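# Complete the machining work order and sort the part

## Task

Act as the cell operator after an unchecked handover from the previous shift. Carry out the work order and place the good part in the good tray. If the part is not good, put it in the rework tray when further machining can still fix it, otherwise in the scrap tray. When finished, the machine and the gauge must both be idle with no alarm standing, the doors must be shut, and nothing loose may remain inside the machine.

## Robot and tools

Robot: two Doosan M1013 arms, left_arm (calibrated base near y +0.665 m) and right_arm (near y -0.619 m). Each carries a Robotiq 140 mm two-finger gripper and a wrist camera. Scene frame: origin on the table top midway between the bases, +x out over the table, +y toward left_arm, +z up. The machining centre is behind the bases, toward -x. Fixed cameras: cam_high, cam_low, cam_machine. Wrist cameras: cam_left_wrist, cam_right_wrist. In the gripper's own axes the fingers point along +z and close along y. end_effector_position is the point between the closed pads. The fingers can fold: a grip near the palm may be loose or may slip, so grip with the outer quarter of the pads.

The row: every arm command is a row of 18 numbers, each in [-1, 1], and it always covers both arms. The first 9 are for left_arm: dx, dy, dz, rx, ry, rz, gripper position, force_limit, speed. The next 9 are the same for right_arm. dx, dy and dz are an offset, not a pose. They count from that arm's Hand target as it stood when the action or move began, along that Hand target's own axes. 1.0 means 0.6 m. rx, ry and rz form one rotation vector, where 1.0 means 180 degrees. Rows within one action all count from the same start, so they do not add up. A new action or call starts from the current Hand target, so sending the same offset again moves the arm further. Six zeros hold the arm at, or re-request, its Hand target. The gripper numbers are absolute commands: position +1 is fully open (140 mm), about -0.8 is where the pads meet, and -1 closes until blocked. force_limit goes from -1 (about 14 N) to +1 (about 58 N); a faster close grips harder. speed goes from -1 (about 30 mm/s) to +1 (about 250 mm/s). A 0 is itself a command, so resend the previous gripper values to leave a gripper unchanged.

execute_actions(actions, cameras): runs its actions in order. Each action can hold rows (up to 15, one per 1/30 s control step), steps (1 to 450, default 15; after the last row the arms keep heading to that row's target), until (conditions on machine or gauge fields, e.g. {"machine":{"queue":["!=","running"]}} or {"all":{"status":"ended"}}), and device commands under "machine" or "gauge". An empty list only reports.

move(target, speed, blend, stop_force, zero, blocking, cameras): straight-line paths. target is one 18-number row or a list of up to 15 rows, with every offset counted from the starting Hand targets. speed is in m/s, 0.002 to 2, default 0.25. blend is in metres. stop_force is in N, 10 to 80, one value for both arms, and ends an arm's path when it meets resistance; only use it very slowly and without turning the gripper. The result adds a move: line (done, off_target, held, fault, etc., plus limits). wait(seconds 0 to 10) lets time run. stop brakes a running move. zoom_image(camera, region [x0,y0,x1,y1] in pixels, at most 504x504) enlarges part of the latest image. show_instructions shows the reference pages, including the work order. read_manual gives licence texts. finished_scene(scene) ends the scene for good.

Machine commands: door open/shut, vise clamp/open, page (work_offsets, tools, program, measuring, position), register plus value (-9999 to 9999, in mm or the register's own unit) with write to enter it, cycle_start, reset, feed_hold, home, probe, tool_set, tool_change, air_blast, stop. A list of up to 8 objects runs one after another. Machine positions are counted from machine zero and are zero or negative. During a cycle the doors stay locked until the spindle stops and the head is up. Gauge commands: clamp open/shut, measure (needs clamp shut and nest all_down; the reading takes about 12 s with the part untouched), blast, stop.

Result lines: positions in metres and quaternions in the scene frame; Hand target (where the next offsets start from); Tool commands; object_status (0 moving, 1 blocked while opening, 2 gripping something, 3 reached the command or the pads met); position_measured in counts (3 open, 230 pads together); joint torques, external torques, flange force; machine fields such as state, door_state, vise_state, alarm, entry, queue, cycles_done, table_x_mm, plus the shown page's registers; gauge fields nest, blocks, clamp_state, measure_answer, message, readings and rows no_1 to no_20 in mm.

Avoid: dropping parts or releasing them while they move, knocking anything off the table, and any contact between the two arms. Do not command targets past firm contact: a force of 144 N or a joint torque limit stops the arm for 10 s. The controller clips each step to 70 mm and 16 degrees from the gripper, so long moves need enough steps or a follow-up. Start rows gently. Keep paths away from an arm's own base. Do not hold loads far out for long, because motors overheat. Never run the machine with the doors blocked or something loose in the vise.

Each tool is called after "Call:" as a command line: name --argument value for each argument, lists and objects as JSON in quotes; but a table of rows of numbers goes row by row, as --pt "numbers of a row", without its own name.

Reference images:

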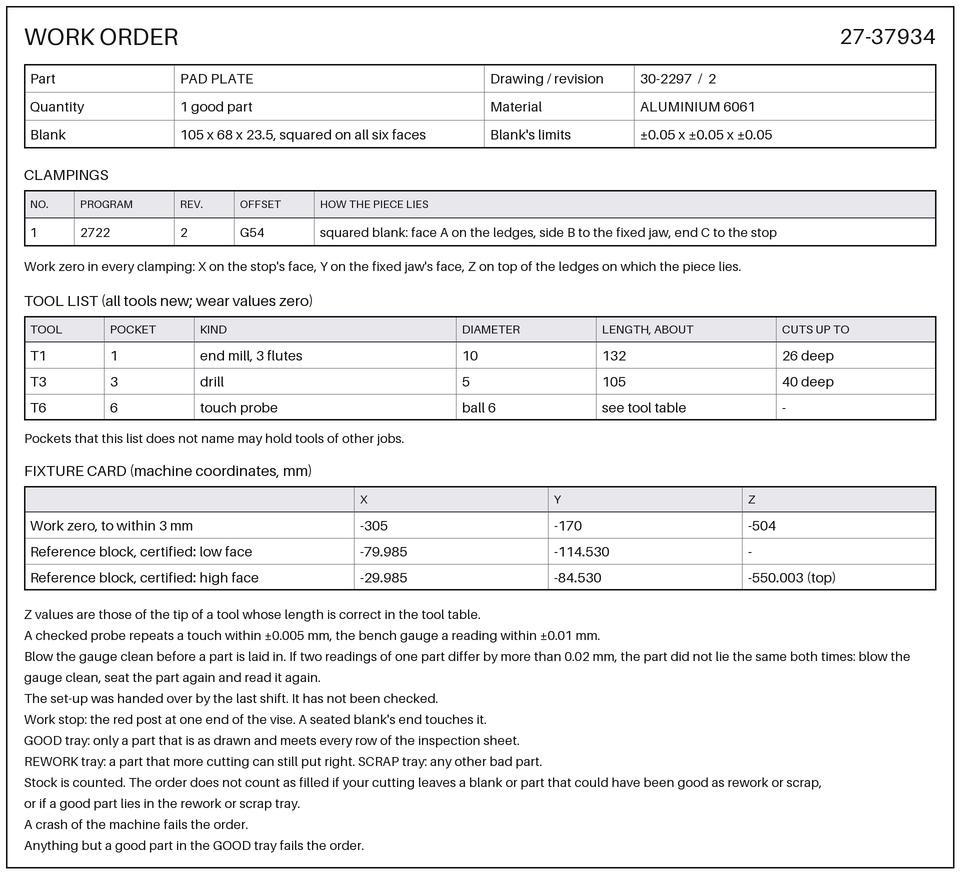

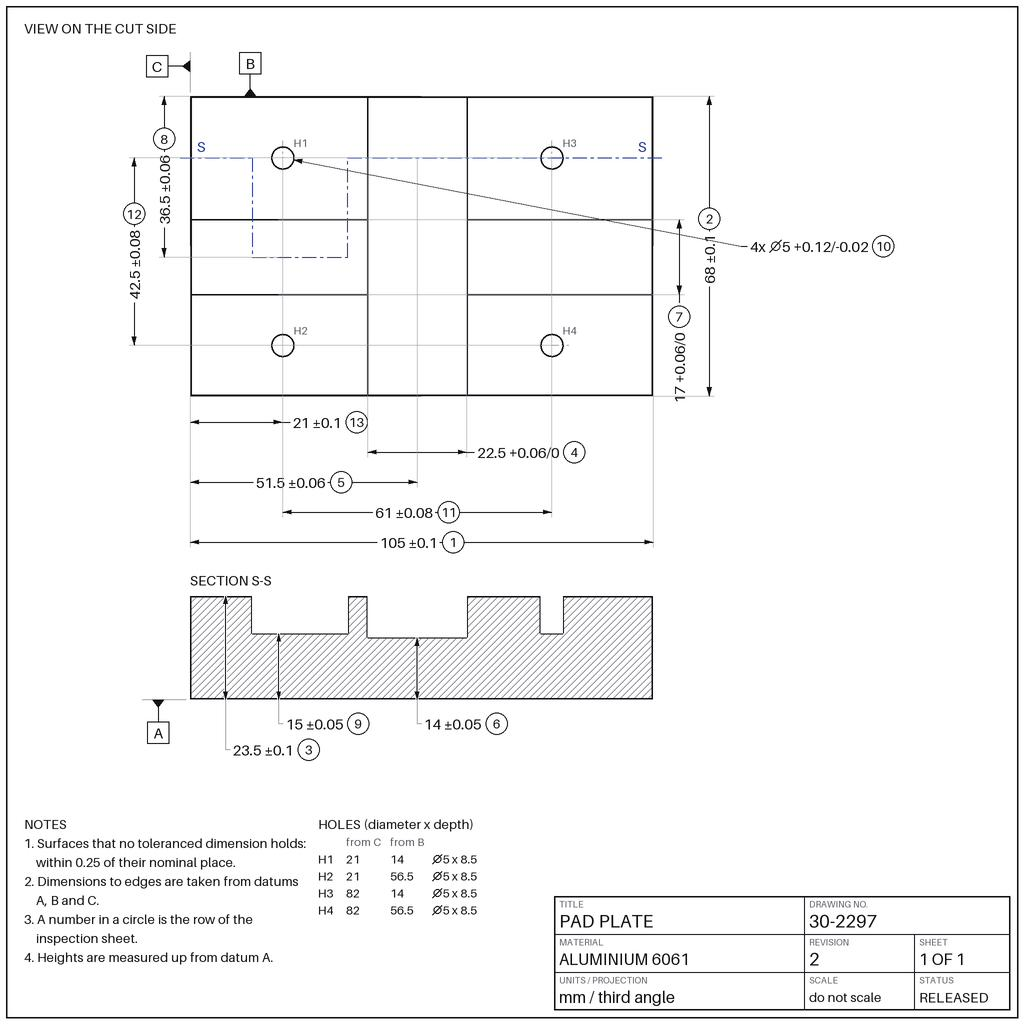

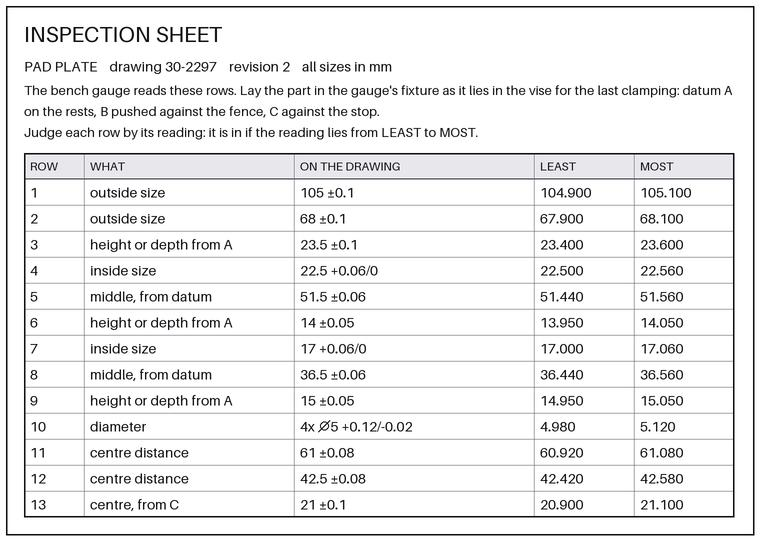

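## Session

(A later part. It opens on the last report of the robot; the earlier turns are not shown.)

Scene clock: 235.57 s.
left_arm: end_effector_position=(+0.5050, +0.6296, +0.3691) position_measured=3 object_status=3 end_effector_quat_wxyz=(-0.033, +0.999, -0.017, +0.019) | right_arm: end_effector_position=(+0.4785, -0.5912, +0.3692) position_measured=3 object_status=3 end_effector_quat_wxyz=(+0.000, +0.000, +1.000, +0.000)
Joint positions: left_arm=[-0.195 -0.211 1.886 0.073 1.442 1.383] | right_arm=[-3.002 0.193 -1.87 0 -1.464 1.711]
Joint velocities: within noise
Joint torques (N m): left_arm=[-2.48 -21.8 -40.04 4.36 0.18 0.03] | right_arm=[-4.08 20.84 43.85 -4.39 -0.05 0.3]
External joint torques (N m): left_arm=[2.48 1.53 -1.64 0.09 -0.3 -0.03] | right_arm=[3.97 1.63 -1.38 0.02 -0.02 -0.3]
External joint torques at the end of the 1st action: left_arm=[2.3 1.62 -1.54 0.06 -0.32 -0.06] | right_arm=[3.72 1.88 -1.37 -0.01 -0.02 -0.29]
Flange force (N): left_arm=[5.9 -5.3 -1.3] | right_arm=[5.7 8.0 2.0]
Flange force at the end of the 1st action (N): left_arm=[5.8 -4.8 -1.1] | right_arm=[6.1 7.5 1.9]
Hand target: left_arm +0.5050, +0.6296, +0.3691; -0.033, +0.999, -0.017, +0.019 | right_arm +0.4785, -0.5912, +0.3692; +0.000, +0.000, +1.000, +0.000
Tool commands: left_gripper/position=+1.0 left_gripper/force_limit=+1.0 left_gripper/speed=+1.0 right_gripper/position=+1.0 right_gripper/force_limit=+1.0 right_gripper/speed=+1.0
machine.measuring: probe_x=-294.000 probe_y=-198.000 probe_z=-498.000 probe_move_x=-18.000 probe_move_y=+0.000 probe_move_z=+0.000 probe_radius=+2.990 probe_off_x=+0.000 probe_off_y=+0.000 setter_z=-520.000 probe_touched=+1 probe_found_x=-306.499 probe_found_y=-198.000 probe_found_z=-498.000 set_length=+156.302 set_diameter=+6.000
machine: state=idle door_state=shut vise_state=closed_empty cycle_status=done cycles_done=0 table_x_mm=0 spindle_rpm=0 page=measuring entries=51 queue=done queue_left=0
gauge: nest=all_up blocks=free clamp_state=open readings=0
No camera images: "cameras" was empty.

Call:
execute_actions --actions '[{"machine":[{"register":"tool_call","value":1,"write":true},{"tool_change":true},{"tool_set":true}],"steps":450,"until":{"machine":{"queue":["!=","running"]}}},{"steps":450,"until":{"machine":{"queue":["!=","running"]}}},{"steps":450,"until":{"machine":{"queue":["!=","running"]}}}]' --cameras '[]'

Call:
execute_actions --actions '[{"machine":[{"register":"tool_call","value":3,"write":true},{"tool_change":true},{"tool_set":true}],"steps":450,"until":{"machine":{"queue":["!=","running"]}}},{"steps":450,"until":{"machine":{"queue":["!=","running"]}}},{"steps":450,"until":{"machine":{"queue":["!=","running"]}}}]' --cameras '[]'

Scene clock: 269.53 s.
left_arm: end_effector_position=(+0.5050, +0.6296, +0.3691) position_measured=3 object_status=3 end_effector_quat_wxyz=(-0.033, +0.999, -0.017, +0.019) | right_arm: end_effector_position=(+0.4785, -0.5912, +0.3692) position_measured=3 object_status=3 end_effector_quat_wxyz=(+0.000, +0.000, +1.000, +0.000)
Joint positions: left_arm=[-0.195 -0.211 1.886 0.073 1.442 1.383] | right_arm=[-3.002 0.193 -1.87 0 -1.464 1.711]
Joint velocities: within noise
Joint torques (N m): left_arm=[-2.53 -21.4 -40.03 4.34 0.19 0.08] | right_arm=[-3.59 20.64 43.87 -4.37 -0.04 0.29]
External joint torques (N m): left_arm=[2.68 1.01 -1.66 0.12 -0.3 -0.08] | right_arm=[3.43 2.29 -1.2 -0.01 -0.03 -0.29]
External joint torques at the end of the 1st action: left_arm=[2.24 1.62 -1.48 0.09 -0.3 -0.05] | right_arm=[3.91 1.79 -1.22 0 -0.02 -0.3]
External joint torques at the end of the 2nd action: left_arm=[2.51 1.51 -1.72 0.07 -0.28 -0.07] | right_arm=[3.55 1.26 -1.37 0.01 -0.03 -0.29]
Flange force (N): left_arm=[5.1 -5.8 -1.4] | right_arm=[6.5 6.8 1.5]
Flange force at the end of the 1st action (N): left_arm=[5.7 -4.7 -1.1] | right_arm=[5.8 7.9 1.7]
Flange force at the end of the 2nd action (N): left_arm=[6.0 -5.3 -1.5] | right_arm=[5.0 7.2 2.0]
Hand target: left_arm +0.5050, +0.6296, +0.3691; -0.033, +0.999, -0.017, +0.019 | right_arm +0.4785, -0.5912, +0.3692; +0.000, +0.000, +1.000, +0.000
Tool commands: left_gripper/position=+1.0 left_gripper/force_limit=+1.0 left_gripper/speed=+1.0 right_gripper/position=+1.0 right_gripper/force_limit=+1.0 right_gripper/speed=+1.0
machine.measuring: probe_x=-294.000 probe_y=-198.000 probe_z=-498.000 probe_move_x=-18.000 probe_move_y=+0.000 probe_move_z=+0.000 probe_radius=+2.990 probe_off_x=+0.000 probe_off_y=+0.000 setter_z=-520.000 probe_touched=+1 probe_found_x=-306.499 probe_found_y=-198.000 probe_found_z=-498.000 set_length=+131.756 set_diameter=+9.890
machine: state=idle door_state=shut vise_state=closed_empty cycle_status=done cycles_done=0 table_x_mm=0 spindle_rpm=0 page=measuring entries=54 queue=done queue_left=0
gauge: nest=all_up blocks=free clamp_state=open readings=0
No camera images: "cameras" was empty.

Scene clock: 295.43 s.
left_arm: end_effector_position=(+0.5050, +0.6296, +0.3691) position_measured=3 object_status=3 end_effector_quat_wxyz=(-0.033, +0.999, -0.017, +0.019) | right_arm: end_effector_position=(+0.4785, -0.5912, +0.3692) position_measured=3 object_status=3 end_effector_quat_wxyz=(+0.000, +0.000, +1.000, +0.000)
Joint positions: left_arm=[-0.195 -0.211 1.886 0.073 1.442 1.383] | right_arm=[-3.002 0.193 -1.87 0 -1.464 1.711]
Joint velocities: within noise
Joint torques (N m): left_arm=[-2.37 -21.71 -40 4.38 0.19 0.04] | right_arm=[-3.8 20.79 43.89 -4.33 -0.06 0.32]
External joint torques (N m): left_arm=[2.5 1.33 -1.71 0.08 -0.3 -0.05] | right_arm=[3.78 1.31 -1.49 -0.01 0 -0.32]
External joint torques at the end of the 1st action: left_arm=[2.75 1.35 -1.68 0.09 -0.32 -0.07] | right_arm=[3.56 1.79 -1.23 0.01 -0.03 -0.27]
External joint torques at the end of the 2nd action: left_arm=[2.75 1.64 -1.5 0.1 -0.28 -0.1] | right_arm=[3.59 1.84 -1.37 0 -0.01 -0.3]
Flange force (N): left_arm=[5.7 -5.4 -1.5] | right_arm=[5.3 7.6 2.2]
Flange force at the end of the 1st action (N): left_arm=[5.8 -5.9 -1.4] | right_arm=[5.7 7.2 1.7]
Flange force at the end of the 2nd action (N): left_arm=[6.0 -5.8 -1.1] | right_arm=[6.0 7.1 1.9]
Hand target: left_arm +0.5050, +0.6296, +0.3691; -0.033, +0.999, -0.017, +0.019 | right_arm +0.4785, -0.5912, +0.3692; +0.000, +0.000, +1.000, +0.000
Tool commands: left_gripper/position=+1.0 left_gripper/force_limit=+1.0 left_gripper/speed=+1.0 right_gripper/position=+1.0 right_gripper/force_limit=+1.0 right_gripper/speed=+1.0
machine.measuring: probe_x=-294.000 probe_y=-198.000 probe_z=-498.000 probe_move_x=-18.000 probe_move_y=+0.000 probe_move_z=+0.000 probe_radius=+2.990 probe_off_x=+0.000 probe_off_y=+0.000 setter_z=-520.000 probe_touched=+1 probe_found_x=-306.499 probe_found_y=-198.000 probe_found_z=-498.000 set_length=+105.385 set_diameter=+5.000
machine: state=idle door_state=shut vise_state=closed_empty cycle_status=done cycles_done=0 table_x_mm=0 spindle_rpm=0 page=measuring entries=57 queue=done queue_left=0
gauge: nest=all_up blocks=free clamp_state=open readings=0
No camera images: "cameras" was empty.

Call:
execute_actions --actions '[{"machine":[{"register":"t1_length","value":131.756,"write":true},{"register":"t1_diameter","value":9.89,"write":true},{"register":"t3_length","value":105.385,"write":true},{"register":"t3_diameter","value":5.0,"write":true,"page":"tools"},{"door":"open"},{"vise":"open"}],"gauge":{"blast":true},"steps":300,"until":{"machine":{"queue":["!=","running"]}}}]'

Call:
zoom_image --camera "cam_high" --region '[340, 200, 620, 340]'

Call:
zoom_image --camera "cam_low" --region '[200, 240, 640, 330]'

Call:
zoom_image --camera "cam_machine" --region '[200, 80, 700, 500]'

Scene clock: 314.67 s.
left_arm: end_effector_position=(+0.5050, +0.6296, +0.3691) position_measured=3 object_status=3 end_effector_quat_wxyz=(-0.033, +0.999, -0.017, +0.019) | right_arm: end_effector_position=(+0.4785, -0.5912, +0.3692) position_measured=3 object_status=3 end_effector_quat_wxyz=(+0.000, +0.000, +1.000, +0.000)
Joint positions: left_arm=[-0.195 -0.211 1.886 0.073 1.442 1.383] | right_arm=[-3.002 0.193 -1.87 0 -1.464 1.711]
Joint velocities: within noise
Joint torques (N m): left_arm=[-2.55 -21.86 -40.14 4.36 0.17 0.07] | right_arm=[-3.96 20.88 43.79 -4.36 -0.03 0.31]
External joint torques (N m): left_arm=[2.5 1.61 -1.52 0.08 -0.29 -0.07] | right_arm=[3.87 1.44 -1.32 0 -0.03 -0.31]
Flange force (N): left_arm=[5.9 -5.3 -1.1] | right_arm=[5.3 7.8 1.9]
Hand target: left_arm +0.5050, +0.6296, +0.3691; -0.033, +0.999, -0.017, +0.019 | right_arm +0.4785, -0.5912, +0.3692; +0.000, +0.000, +1.000, +0.000
Tool commands: left_gripper/position=+1.0 left_gripper/force_limit=+1.0 left_gripper/speed=+1.0 right_gripper/position=+1.0 right_gripper/force_limit=+1.0 right_gripper/speed=+1.0
machine.tools: t1_length=+131.756 t1_length_wear=+0.000 t1_diameter=+9.890 t1_diameter_wear=+0.000 t1_pocket=+1.000 t2_length=+122.166 t2_length_wear=+0.000 t2_diameter=+5.995 t2_diameter_wear=+0.000 t2_pocket=+2.000 t3_length=+105.385 t3_length_wear=+0.000 t3_diameter=+5.000 t3_diameter_wear=+0.000 t3_pocket=+3.000 t4_length=+137.707 t4_length_wear=+0.000 t4_diameter=+7.993 t4_diameter_wear=+0.000 t4_pocket=+4.000 t5_length=+114.361 t5_length_wear=+0.000 t5_diameter=+15.991 t5_diameter_wear=+0.000 t5_pocket=+5.000 t6_length=+156.298 t6_length_wear=+0.000 t6_diameter=+6.000 t6_diameter_wear=+0.000 t6_pocket=+6.000
machine: state=idle door_state=open vise_state=open cycle_status=done cycles_done=0 table_x_mm=0 spindle_rpm=0 page=tools entries=61 queue=done queue_left=0
gauge: nest=all_up blocks=free clamp_state=open message=taken readings=0

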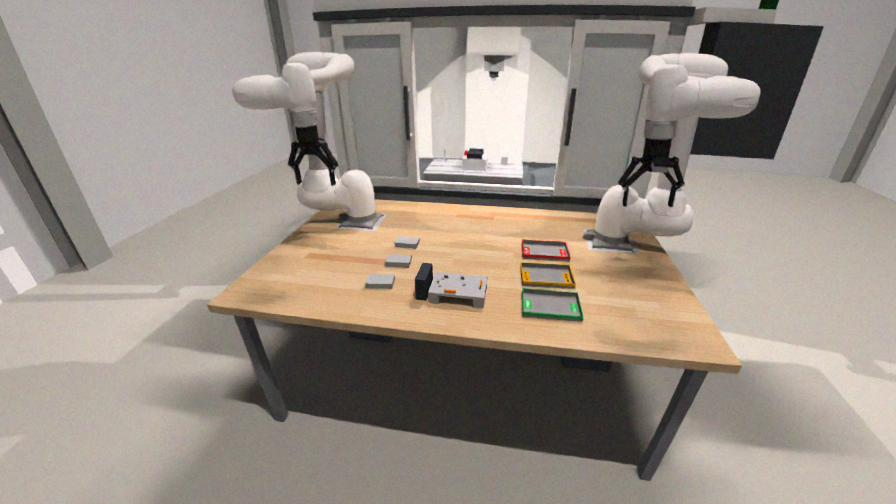

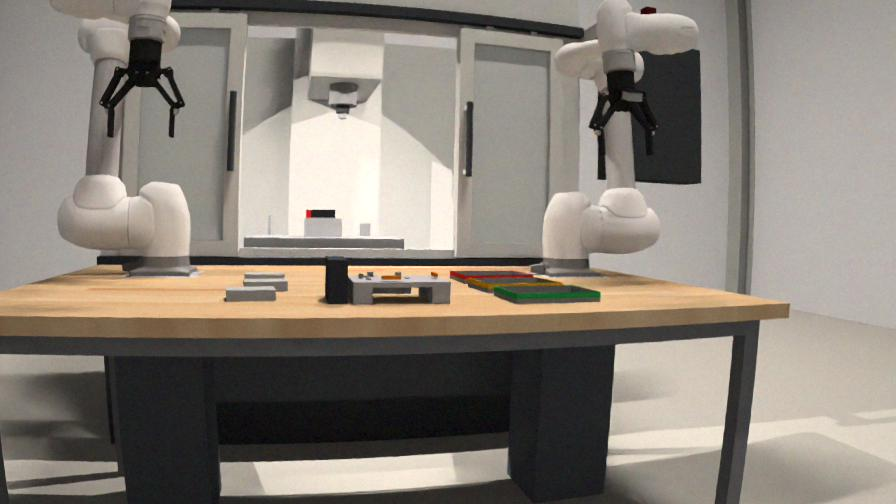

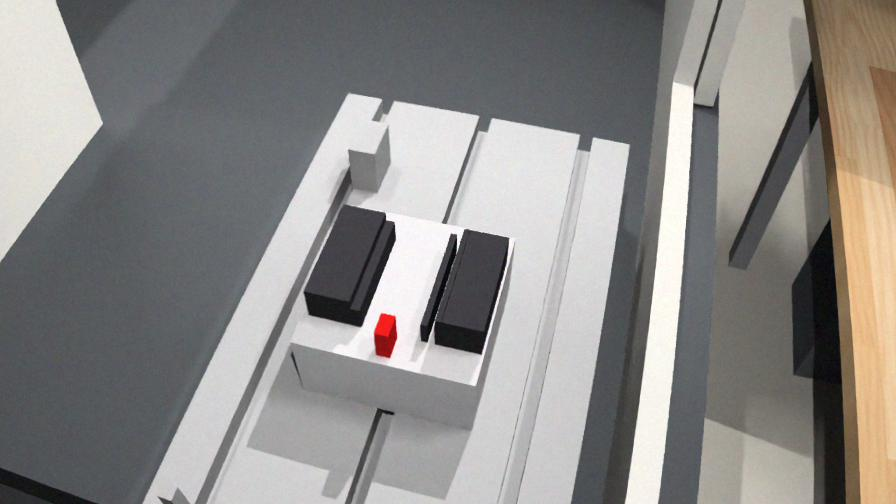

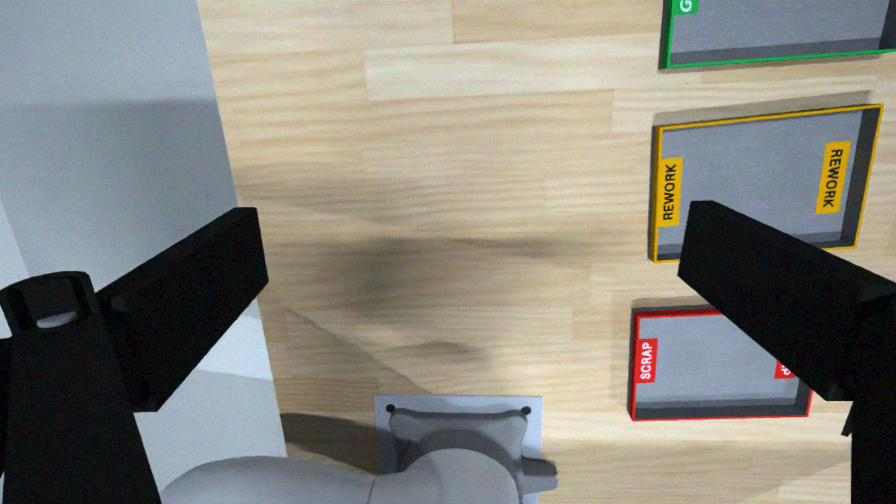

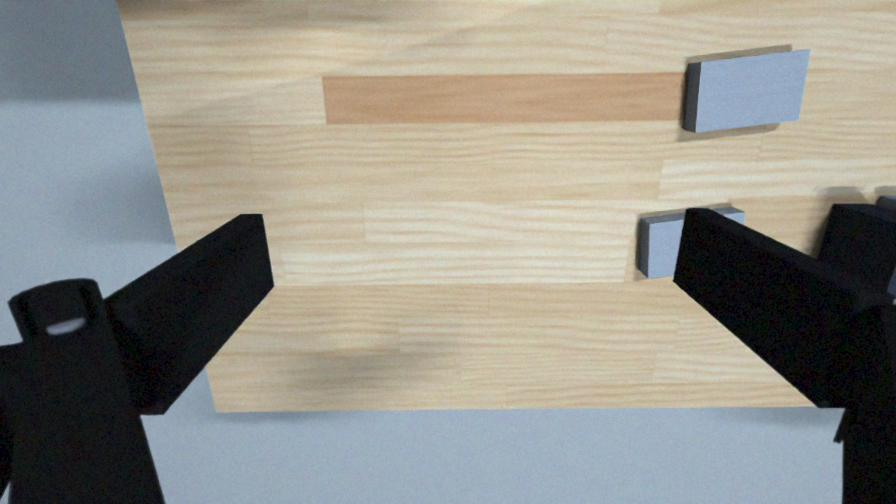

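Scaled by 1.800.

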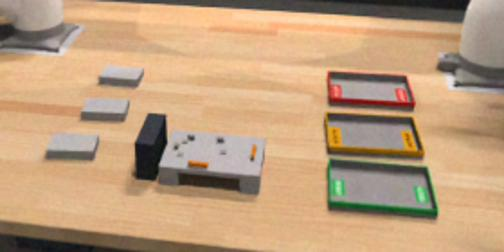

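Scaled by 1.145.

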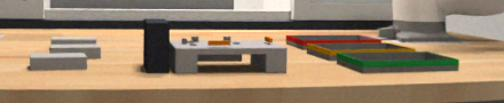

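Scaled by 1.008.

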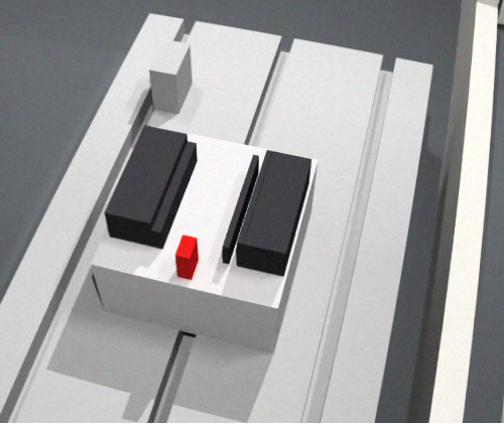

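Call:
move --target '[0,0,0,0,0,0,1,1,1,-0.183,0.552,0.199,0,0,0.5,0.175,0,0]' --speed 0.3 --cameras '["cam_high","cam_right_wrist"]'

Scene clock: 397.27 s.
left_arm: end_effector_position=(+0.5050, +0.6296, +0.3691) position_measured=3 object_status=3 end_effector_quat_wxyz=(-0.033, +0.999, -0.017, +0.019) | right_arm: end_effector_position=(+0.5881, -0.2598, +0.2499) position_measured=107 object_status=3 end_effector_quat_wxyz=(+0.000, +0.707, +0.707, +0.000)
Joint positions: left_arm=[-0.195 -0.211 1.886 0.073 1.442 1.383] | right_arm=[-2.51 -0.2 -1.694 0 -1.247 3.774]
Joint velocities: within noise
Joint torques (N m): left_arm=[-2.48 -21.97 -40.04 4.39 0.17 0.07] | right_arm=[-3.61 57.92 41.66 -4.13 0.03 0.49]
External joint torques (N m): left_arm=[2.58 1.69 -1.56 0.04 -0.29 -0.08] | right_arm=[3.49 4.02 -1.08 0 -0.01 -0.49]
Flange force (N): left_arm=[6.1 -5.4 -1.2] | right_arm=[-0.8 -9.6 -0.7]
Hand target: left_arm +0.5050, +0.6296, +0.3691; -0.033, +0.999, -0.017, +0.019 | right_arm +0.5880, -0.2598, +0.2499; +0.000, +0.707, +0.707, +0.000
Off the commanded pose: left_arm 0.000 m, 0 deg | right_arm 0.000 m, 0 deg.
machine.tools: t1_length=+131.756 t1_length_wear=+0.000 t1_diameter=+9.890 t1_diameter_wear=+0.000 t1_pocket=+1.000 t2_length=+122.166 t2_length_wear=+0.000 t2_diameter=+5.995 t2_diameter_wear=+0.000 t2_pocket=+2.000 t3_length=+105.385 t3_length_wear=+0.000 t3_diameter=+5.000 t3_diameter_wear=+0.000 t3_pocket=+3.000 t4_length=+137.707 t4_length_wear=+0.000 t4_diameter=+7.993 t4_diameter_wear=+0.000 t4_pocket=+4.000 t5_length=+114.361 t5_length_wear=+0.000 t5_diameter=+15.991 t5_diameter_wear=+0.000 t5_pocket=+5.000 t6_length=+156.298 t6_length_wear=+0.000 t6_diameter=+6.000 t6_diameter_wear=+0.000 t6_pocket=+6.000
machine: state=idle door_state=open vise_state=open cycle_status=done cycles_done=0 table_x_mm=0 spindle_rpm=0 page=tools entries=61 queue=done queue_left=0
gauge: nest=all_up blocks=free clamp_state=open message=taken readings=0
move: done
camera_calibration:
cam_right_wrist: T_world_to_cam=[[0.99989, -0.0138908, 0.00510896, -0.585237], [-0.0148002, -0.936285, 0.35093, -0.320102], [-0.0000912387, -0.350967, -0.936388, 0.287963], [0, 0, 0, 1]] pos_world=[0.580462, -0.20677, 0.384968]
Images, in order (width x height): cam_high 896x504, cam_right_wrist 896x504.

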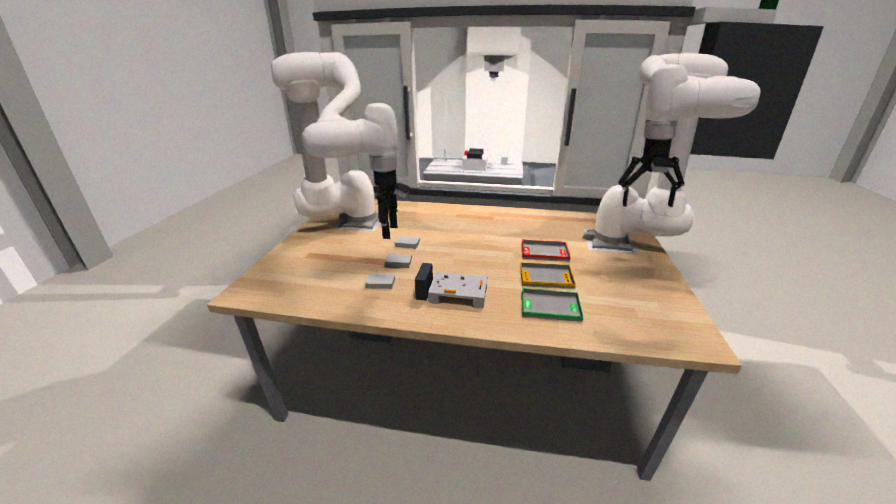

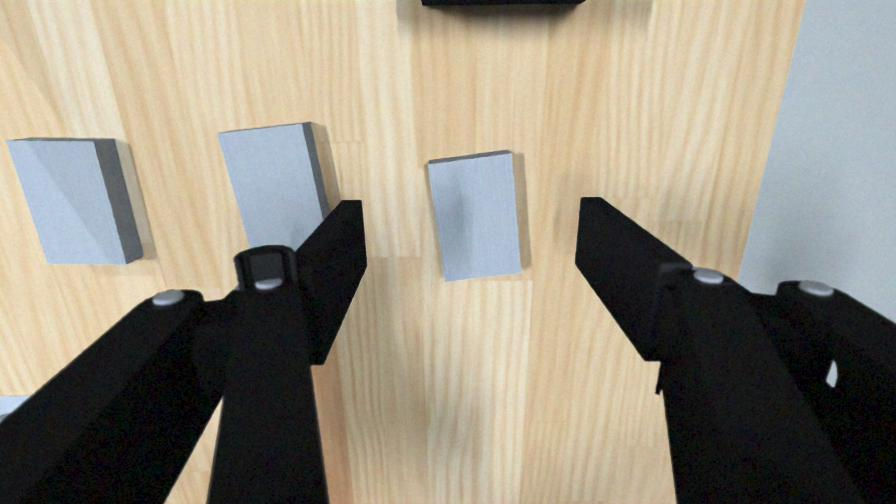

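Call:
move --target '[0,0,0,0,0,0,1,1,1,-0.0937,0.0328,0.25,0,0,-0.039,0.35,0,0]' --speed 0.25 --cameras '["cam_low","cam_right_wrist"]'

Scene clock: 433.40 s.
left_arm: end_effector_position=(+0.5050, +0.6296, +0.3691) position_measured=3 object_status=3 end_effector_quat_wxyz=(-0.033, +0.999, -0.017, +0.019) | right_arm: end_effector_position=(+0.6079, -0.3160, +0.1000) position_measured=85 object_status=3 end_effector_quat_wxyz=(+0.000, +0.662, +0.749, +0.000)
Joint positions: left_arm=[-0.195 -0.211 1.886 0.073 1.442 1.383] | right_arm=[-2.599 -0.293 -1.874 0 -0.974 3.562]
Joint velocities: within noise
Joint torques (N m): left_arm=[-2.17 -21.85 -40.23 4.4 0.19 0.07] | right_arm=[-3.44 63.95 37.65 -3.71 -0.41 0]
External joint torques (N m): left_arm=[2.34 1.47 -1.48 0.06 -0.3 -0.08] | right_arm=[3.31 2.36 -2.24 0.11 0.42 0]
Flange force (N): left_arm=[5.5 -4.9 -1.1] | right_arm=[1.9 -9.5 0.4]
Hand target: left_arm +0.5050, +0.6296, +0.3691; -0.033, +0.999, -0.017, +0.019 | right_arm +0.6079, -0.3160, +0.0999; +0.000, +0.662, +0.749, +0.000
Off the commanded pose: left_arm 0.000 m, 0 deg | right_arm 0.000 m, 0 deg.
machine.tools: t1_length=+131.756 t1_length_wear=+0.000 t1_diameter=+9.890 t1_diameter_wear=+0.000 t1_pocket=+1.000 t2_length=+122.166 t2_length_wear=+0.000 t2_diameter=+5.995 t2_diameter_wear=+0.000 t2_pocket=+2.000 t3_length=+105.385 t3_length_wear=+0.000 t3_diameter=+5.000 t3_diameter_wear=+0.000 t3_pocket=+3.000 t4_length=+137.707 t4_length_wear=+0.000 t4_diameter=+7.993 t4_diameter_wear=+0.000 t4_pocket=+4.000 t5_length=+114.361 t5_length_wear=+0.000 t5_diameter=+15.991 t5_diameter_wear=+0.000 t5_pocket=+5.000 t6_length=+156.298 t6_length_wear=+0.000 t6_diameter=+6.000 t6_diameter_wear=+0.000 t6_pocket=+6.000
machine: state=idle door_state=open vise_state=open cycle_status=done cycles_done=0 table_x_mm=0 spindle_rpm=0 page=tools entries=61 queue=done queue_left=0
gauge: nest=all_up blocks=free clamp_state=open message=taken readings=0
move: done
camera_calibration:
cam_right_wrist: T_world_to_cam=[[0.994098, 0.108368, 0.00500295, -0.562836], [0.0997218, -0.930992, 0.351153, -0.387756], [0.0427116, -0.348582, -0.936305, 0.10252], [0, 0, 0, 1]] pos_world=[0.593803, -0.264268, 0.234968]
Images, in order (width x height): cam_low 896x504, cam_right_wrist 896x504.

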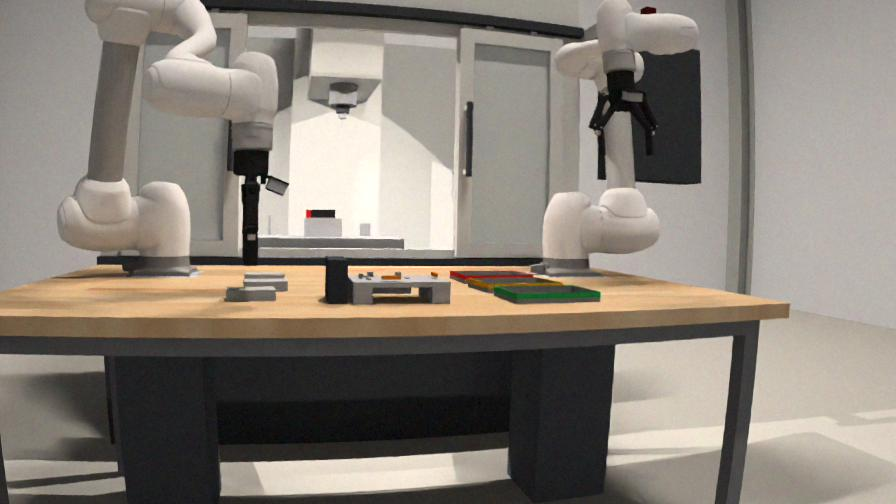

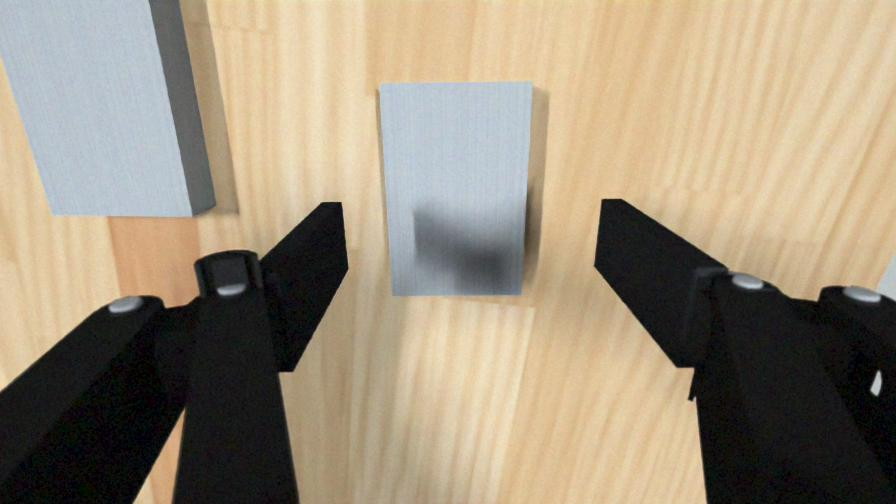

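Call:
move --target '[0,0,0,0,0,0,1,1,1,0,-0.0035,0.0967,0,0,0,0.35,0,0]' --speed 0.1 --cameras '[]'

Call:
execute_actions --actions '[{"rows":[[0,0,0,0,0,0,1,1,1,0,0,0,0,0,0,-1,0,-1]],"steps":75}]' --cameras '["cam_low","cam_right_wrist"]'

Scene clock: 467.93 s.
left_arm: end_effector_position=(+0.5050, +0.6296, +0.3691) position_measured=3 object_status=3 end_effector_quat_wxyz=(-0.033, +0.999, -0.017, +0.019) | right_arm: end_effector_position=(+0.6058, -0.3163, +0.0419) position_measured=85 object_status=3 end_effector_quat_wxyz=(+0.000, +0.662, +0.749, +0.000)
Joint positions: left_arm=[-0.195 -0.211 1.886 0.073 1.442 1.383] | right_arm=[-2.598 -0.35 -1.922 0 -0.869 3.564]
Joint velocities: within noise
Joint torques (N m): left_arm=[-2.59 -21.71 -40.01 4.37 0.18 0.08] | right_arm=[-3.88 66.41 33.4 -3.38 0.12 0.33]
External joint torques (N m): left_arm=[2.63 1.57 -1.46 0.07 -0.28 -0.08] | right_arm=[3.8 2.69 -0.7 0.05 -0.11 -0.33]
Flange force (N): left_arm=[5.8 -5.6 -1.0] | right_arm=[3.2 -6.7 -2.7]
Hand target: left_arm +0.5050, +0.6296, +0.3691; -0.033, +0.999, -0.017, +0.019 | right_arm +0.6058, -0.3163, +0.0419; +0.000, +0.662, +0.749, +0.000
Off the commanded pose: left_arm 0.000 m, 0 deg | right_arm 0.000 m, 0 deg.
machine.tools: t1_length=+131.756 t1_length_wear=+0.000 t1_diameter=+9.890 t1_diameter_wear=+0.000 t1_pocket=+1.000 t2_length=+122.166 t2_length_wear=+0.000 t2_diameter=+5.995 t2_diameter_wear=+0.000 t2_pocket=+2.000 t3_length=+105.385 t3_length_wear=+0.000 t3_diameter=+5.000 t3_diameter_wear=+0.000 t3_pocket=+3.000 t4_length=+137.707 t4_length_wear=+0.000 t4_diameter=+7.993 t4_diameter_wear=+0.000 t4_pocket=+4.000 t5_length=+114.361 t5_length_wear=+0.000 t5_diameter=+15.991 t5_diameter_wear=+0.000 t5_pocket=+5.000 t6_length=+156.298 t6_length_wear=+0.000 t6_diameter=+6.000 t6_diameter_wear=+0.000 t6_pocket=+6.000
machine: state=idle door_state=open vise_state=open cycle_status=done cycles_done=0 table_x_mm=0 spindle_rpm=0 page=tools entries=61 queue=done queue_left=0
gauge: nest=all_up blocks=free clamp_state=open message=taken readings=0
move: done
No camera images: "cameras" was empty.

Scene clock: 470.63 s.
left_arm: end_effector_position=(+0.5050, +0.6296, +0.3691) position_measured=3 object_status=3 end_effector_quat_wxyz=(-0.033, +0.999, -0.017, +0.019) | right_arm: end_effector_position=(+0.6058, -0.3163, +0.0419) position_measured=129 object_status=2 end_effector_quat_wxyz=(+0.000, +0.662, +0.749, +0.000)
Joint positions: left_arm=[-0.195 -0.211 1.886 0.073 1.442 1.383] | right_arm=[-2.598 -0.35 -1.922 0 -0.869 3.564]
Joint velocities: within noise
Joint torques (N m): left_arm=[-2.26 -21.77 -40.09 4.37 0.18 0.07] | right_arm=[-3.96 52.22 29.34 -3.58 2.73 0.32]
External joint torques (N m): left_arm=[2.15 1.56 -1.51 0.07 -0.29 -0.07] | right_arm=[3.83 17.1 3.37 0.26 -2.72 -0.32]
Flange force (N): left_arm=[5.6 -4.5 -1.2] | right_arm=[-0.1 -15.4 -26.1]
Hand target: left_arm +0.5050, +0.6296, +0.3691; -0.033, +0.999, -0.017, +0.019 | right_arm +0.6058, -0.3163, +0.0419; +0.000, +0.662, +0.749, +0.000
Off the commanded pose: left_arm 0.000 m, 0 deg | right_arm 0.000 m, 0 deg.
machine.tools: t1_length=+131.756 t1_length_wear=+0.000 t1_diameter=+9.890 t1_diameter_wear=+0.000 t1_pocket=+1.000 t2_length=+122.166 t2_length_wear=+0.000 t2_diameter=+5.995 t2_diameter_wear=+0.000 t2_pocket=+2.000 t3_length=+105.385 t3_length_wear=+0.000 t3_diameter=+5.000 t3_diameter_wear=+0.000 t3_pocket=+3.000 t4_length=+137.707 t4_length_wear=+0.000 t4_diameter=+7.993 t4_diameter_wear=+0.000 t4_pocket=+4.000 t5_length=+114.361 t5_length_wear=+0.000 t5_diameter=+15.991 t5_diameter_wear=+0.000 t5_pocket=+5.000 t6_length=+156.298 t6_length_wear=+0.000 t6_diameter=+6.000 t6_diameter_wear=+0.000 t6_pocket=+6.000
machine: state=idle door_state=open vise_state=open cycle_status=done cycles_done=0 table_x_mm=0 spindle_rpm=0 page=tools entries=61 queue=done queue_left=0
gauge: nest=all_up blocks=free clamp_state=open message=taken readings=0
camera_calibration:
cam_right_wrist: T_world_to_cam=[[0.994098, 0.108368, 0.00500295, -0.560524], [0.0997218, -0.930992, 0.351153, -0.367434], [0.0427116, -0.348582, -0.936305, 0.0481017], [0, 0, 0, 1]] pos_world=[0.591803, -0.264568, 0.176868]
Images, in order (width x height): cam_low 896x504, cam_right_wrist 896x504.

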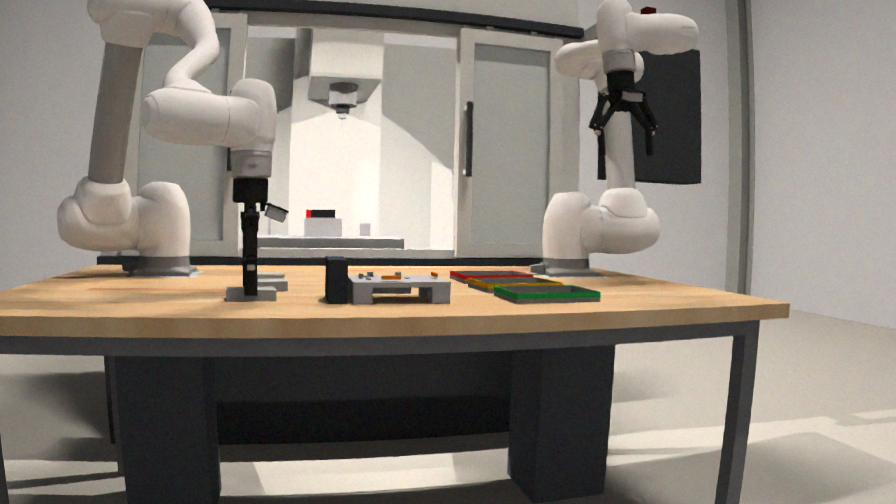

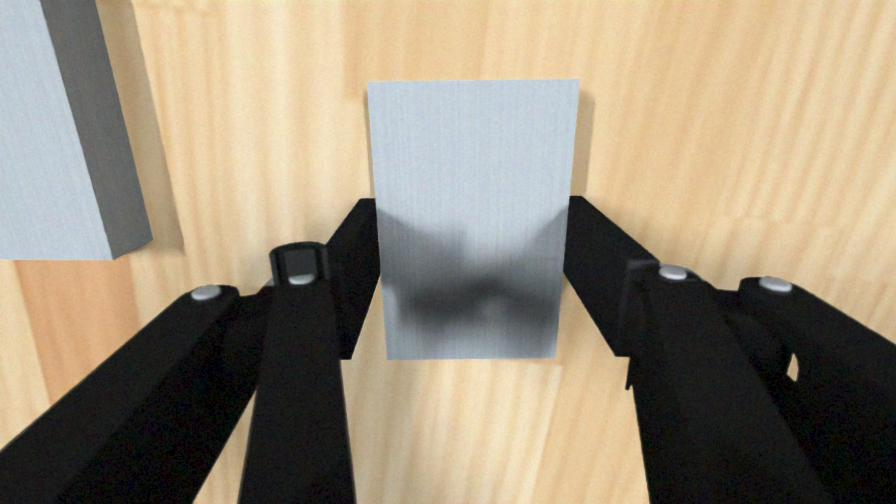

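Call:
execute_actions --actions '[{"rows":[[0,0,0,0,0,0,1,1,1,0,0,0,0,0,0,0.35,0,-0.5]],"steps":30}]' --cameras '[]'

Call:
move --target '[0,0,0,0,0,0,1,1,1,0,0,-0.0167,0,0,0,0.35,0,-0.5]' --speed 0.1 --cameras '[]'

Call:
execute_actions --actions '[{"rows":[[0,0,0,0,0,0,1,1,1,0,0,0,0,0,0,-1,0,-1]],"steps":75}]' --cameras '["cam_low","cam_right_wrist"]'

Call:
zoom_image --camera "cam_low" --region '[190, 220, 330, 310]'

Scene clock: 488.50 s.
left_arm: end_effector_position=(+0.5050, +0.6296, +0.3691) position_measured=3 object_status=3 end_effector_quat_wxyz=(-0.033, +0.999, -0.017, +0.019) | right_arm: end_effector_position=(+0.6058, -0.3163, +0.0419) position_measured=85 object_status=3 end_effector_quat_wxyz=(+0.000, +0.662, +0.749, +0.000)
Joint positions: left_arm=[-0.195 -0.211 1.886 0.073 1.442 1.383] | right_arm=[-2.598 -0.35 -1.922 0 -0.869 3.564]
Joint velocities: within noise
Joint torques (N m): left_arm=[-2.28 -21.64 -40.06 4.38 0.19 0.08] | right_arm=[-3.89 65.66 33.74 -3.38 0.02 0.27]
External joint torques (N m): left_arm=[2.37 1.29 -1.64 0.08 -0.3 -0.09] | right_arm=[3.87 2.89 -1.12 0.07 0 -0.27]
Flange force (N): left_arm=[5.5 -5.0 -1.4] | right_arm=[3.0 -7.9 -2.4]
Hand target: left_arm +0.5050, +0.6296, +0.3691; -0.033, +0.999, -0.017, +0.019 | right_arm +0.6058, -0.3163, +0.0419; +0.000, +0.662, +0.749, +0.000
Off the commanded pose: left_arm 0.000 m, 0 deg | right_arm 0.000 m, 0 deg.
machine.tools: t1_length=+131.756 t1_length_wear=+0.000 t1_diameter=+9.890 t1_diameter_wear=+0.000 t1_pocket=+1.000 t2_length=+122.166 t2_length_wear=+0.000 t2_diameter=+5.995 t2_diameter_wear=+0.000 t2_pocket=+2.000 t3_length=+105.385 t3_length_wear=+0.000 t3_diameter=+5.000 t3_diameter_wear=+0.000 t3_pocket=+3.000 t4_length=+137.707 t4_length_wear=+0.000 t4_diameter=+7.993 t4_diameter_wear=+0.000 t4_pocket=+4.000 t5_length=+114.361 t5_length_wear=+0.000 t5_diameter=+15.991 t5_diameter_wear=+0.000 t5_pocket=+5.000 t6_length=+156.298 t6_length_wear=+0.000 t6_diameter=+6.000 t6_diameter_wear=+0.000 t6_pocket=+6.000
machine: state=idle door_state=open vise_state=open cycle_status=done cycles_done=0 table_x_mm=0 spindle_rpm=0 page=tools entries=61 queue=done queue_left=0
gauge: nest=all_up blocks=free clamp_state=open message=taken readings=0
No camera images: "cameras" was empty.

Scene clock: 489.23 s.
left_arm: end_effector_position=(+0.5050, +0.6296, +0.3691) position_measured=3 object_status=3 end_effector_quat_wxyz=(-0.033, +0.999, -0.017, +0.019) | right_arm: end_effector_position=(+0.6058, -0.3163, +0.0519) position_measured=85 object_status=3 end_effector_quat_wxyz=(+0.000, +0.662, +0.749, +0.000)
Joint positions: left_arm=[-0.195 -0.211 1.886 0.073 1.442 1.383] | right_arm=[-2.598 -0.339 -1.915 0 -0.887 3.564]
Joint velocities: within noise
Joint torques (N m): left_arm=[-2.34 -21.26 -40.05 4.36 0.16 0.04] | right_arm=[-3.95 65.21 34.51 -3.44 0 0.32]
External joint torques (N m): left_arm=[2.19 1 -1.7 0.1 -0.27 -0.04] | right_arm=[3.82 3.41 -1.35 0.07 0.01 -0.32]
Flange force (N): left_arm=[5.0 -4.7 -1.6] | right_arm=[2.4 -8.9 -2.7]
Hand target: left_arm +0.5050, +0.6296, +0.3691; -0.033, +0.999, -0.017, +0.019 | right_arm +0.6058, -0.3163, +0.0519; +0.000, +0.662, +0.749, +0.000
Off the commanded pose: left_arm 0.000 m, 0 deg | right_arm 0.000 m, 0 deg.
machine.tools: t1_length=+131.756 t1_length_wear=+0.000 t1_diameter=+9.890 t1_diameter_wear=+0.000 t1_pocket=+1.000 t2_length=+122.166 t2_length_wear=+0.000 t2_diameter=+5.995 t2_diameter_wear=+0.000 t2_pocket=+2.000 t3_length=+105.385 t3_length_wear=+0.000 t3_diameter=+5.000 t3_diameter_wear=+0.000 t3_pocket=+3.000 t4_length=+137.707 t4_length_wear=+0.000 t4_diameter=+7.993 t4_diameter_wear=+0.000 t4_pocket=+4.000 t5_length=+114.361 t5_length_wear=+0.000 t5_diameter=+15.991 t5_diameter_wear=+0.000 t5_pocket=+5.000 t6_length=+156.298 t6_length_wear=+0.000 t6_diameter=+6.000 t6_diameter_wear=+0.000 t6_pocket=+6.000
machine: state=idle door_state=open vise_state=open cycle_status=done cycles_done=0 table_x_mm=0 spindle_rpm=0 page=tools entries=61 queue=done queue_left=0
gauge: nest=all_up blocks=free clamp_state=open message=taken readings=0
move: done
No camera images: "cameras" was empty.

Scene clock: 491.93 s.
left_arm: end_effector_position=(+0.5050, +0.6296, +0.3691) position_measured=3 object_status=3 end_effector_quat_wxyz=(-0.033, +0.999, -0.017, +0.019) | right_arm: end_effector_position=(+0.6058, -0.3163, +0.0520) position_measured=130 object_status=2 end_effector_quat_wxyz=(+0.000, +0.662, +0.749, +0.000)
Joint positions: left_arm=[-0.195 -0.211 1.886 0.073 1.442 1.383] | right_arm=[-2.598 -0.339 -1.915 0 -0.887 3.564]
Joint velocities: within noise
Joint torques (N m): left_arm=[-2.55 -21.58 -39.94 4.38 0.17 0.08] | right_arm=[-4.69 54.43 29.45 -3.88 1.62 0.24]
External joint torques (N m): left_arm=[2.64 1.43 -1.54 0.05 -0.28 -0.08] | right_arm=[4.61 13.88 3.64 0.51 -1.61 -0.24]
Flange force (N): left_arm=[5.7 -5.6 -1.2] | right_arm=[2.5 -12.4 -20.5]
Hand target: left_arm +0.5050, +0.6296, +0.3691; -0.033, +0.999, -0.017, +0.019 | right_arm +0.6058, -0.3163, +0.0519; +0.000, +0.662, +0.749, +0.000
Off the commanded pose: left_arm 0.000 m, 0 deg | right_arm 0.000 m, 0 deg.
machine.tools: t1_length=+131.756 t1_length_wear=+0.000 t1_diameter=+9.890 t1_diameter_wear=+0.000 t1_pocket=+1.000 t2_length=+122.166 t2_length_wear=+0.000 t2_diameter=+5.995 t2_diameter_wear=+0.000 t2_pocket=+2.000 t3_length=+105.385 t3_length_wear=+0.000 t3_diameter=+5.000 t3_diameter_wear=+0.000 t3_pocket=+3.000 t4_length=+137.707 t4_length_wear=+0.000 t4_diameter=+7.993 t4_diameter_wear=+0.000 t4_pocket=+4.000 t5_length=+114.361 t5_length_wear=+0.000 t5_diameter=+15.991 t5_diameter_wear=+0.000 t5_pocket=+5.000 t6_length=+156.298 t6_length_wear=+0.000 t6_diameter=+6.000 t6_diameter_wear=+0.000 t6_pocket=+6.000
machine: state=idle door_state=open vise_state=open cycle_status=done cycles_done=0 table_x_mm=0 spindle_rpm=0 page=tools entries=61 queue=done queue_left=0
gauge: nest=all_up blocks=free clamp_state=open message=taken readings=0
camera_calibration:
cam_right_wrist: T_world_to_cam=[[0.994098, 0.108372, 0.00501309, -0.560575], [0.0997256, -0.931025, 0.351066, -0.370975], [0.042713, -0.348494, -0.936337, 0.0575868], [0, 0, 0, 1]] pos_world=[0.591803, -0.264568, 0.186968]
Images, in order (width x height): cam_low 896x504, cam_right_wrist 896x504.

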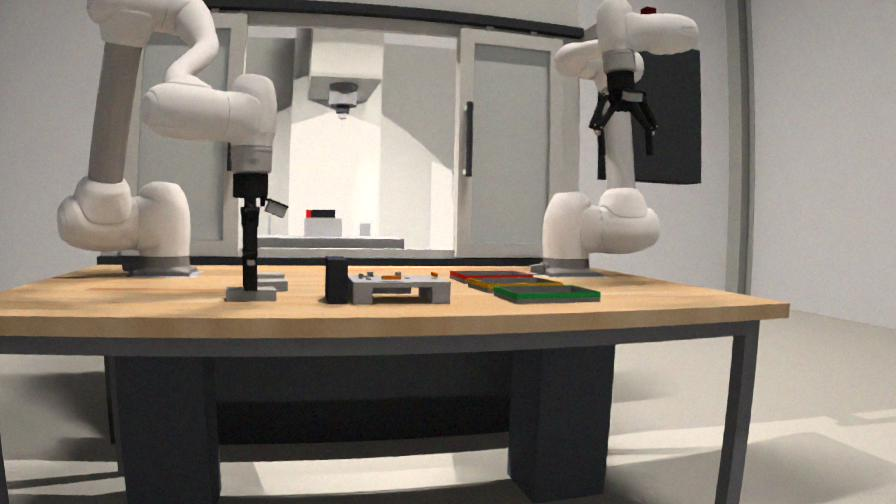

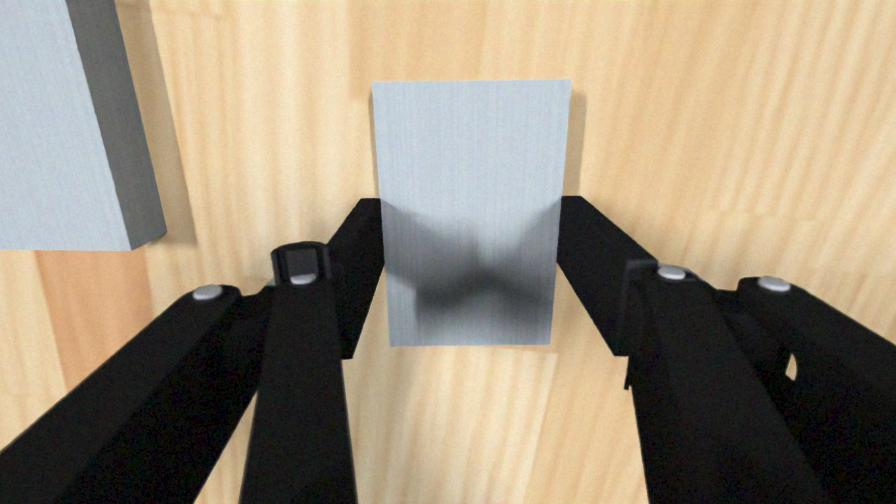

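Scaled by 3.600.

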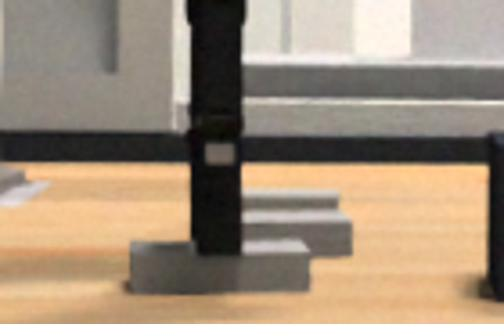

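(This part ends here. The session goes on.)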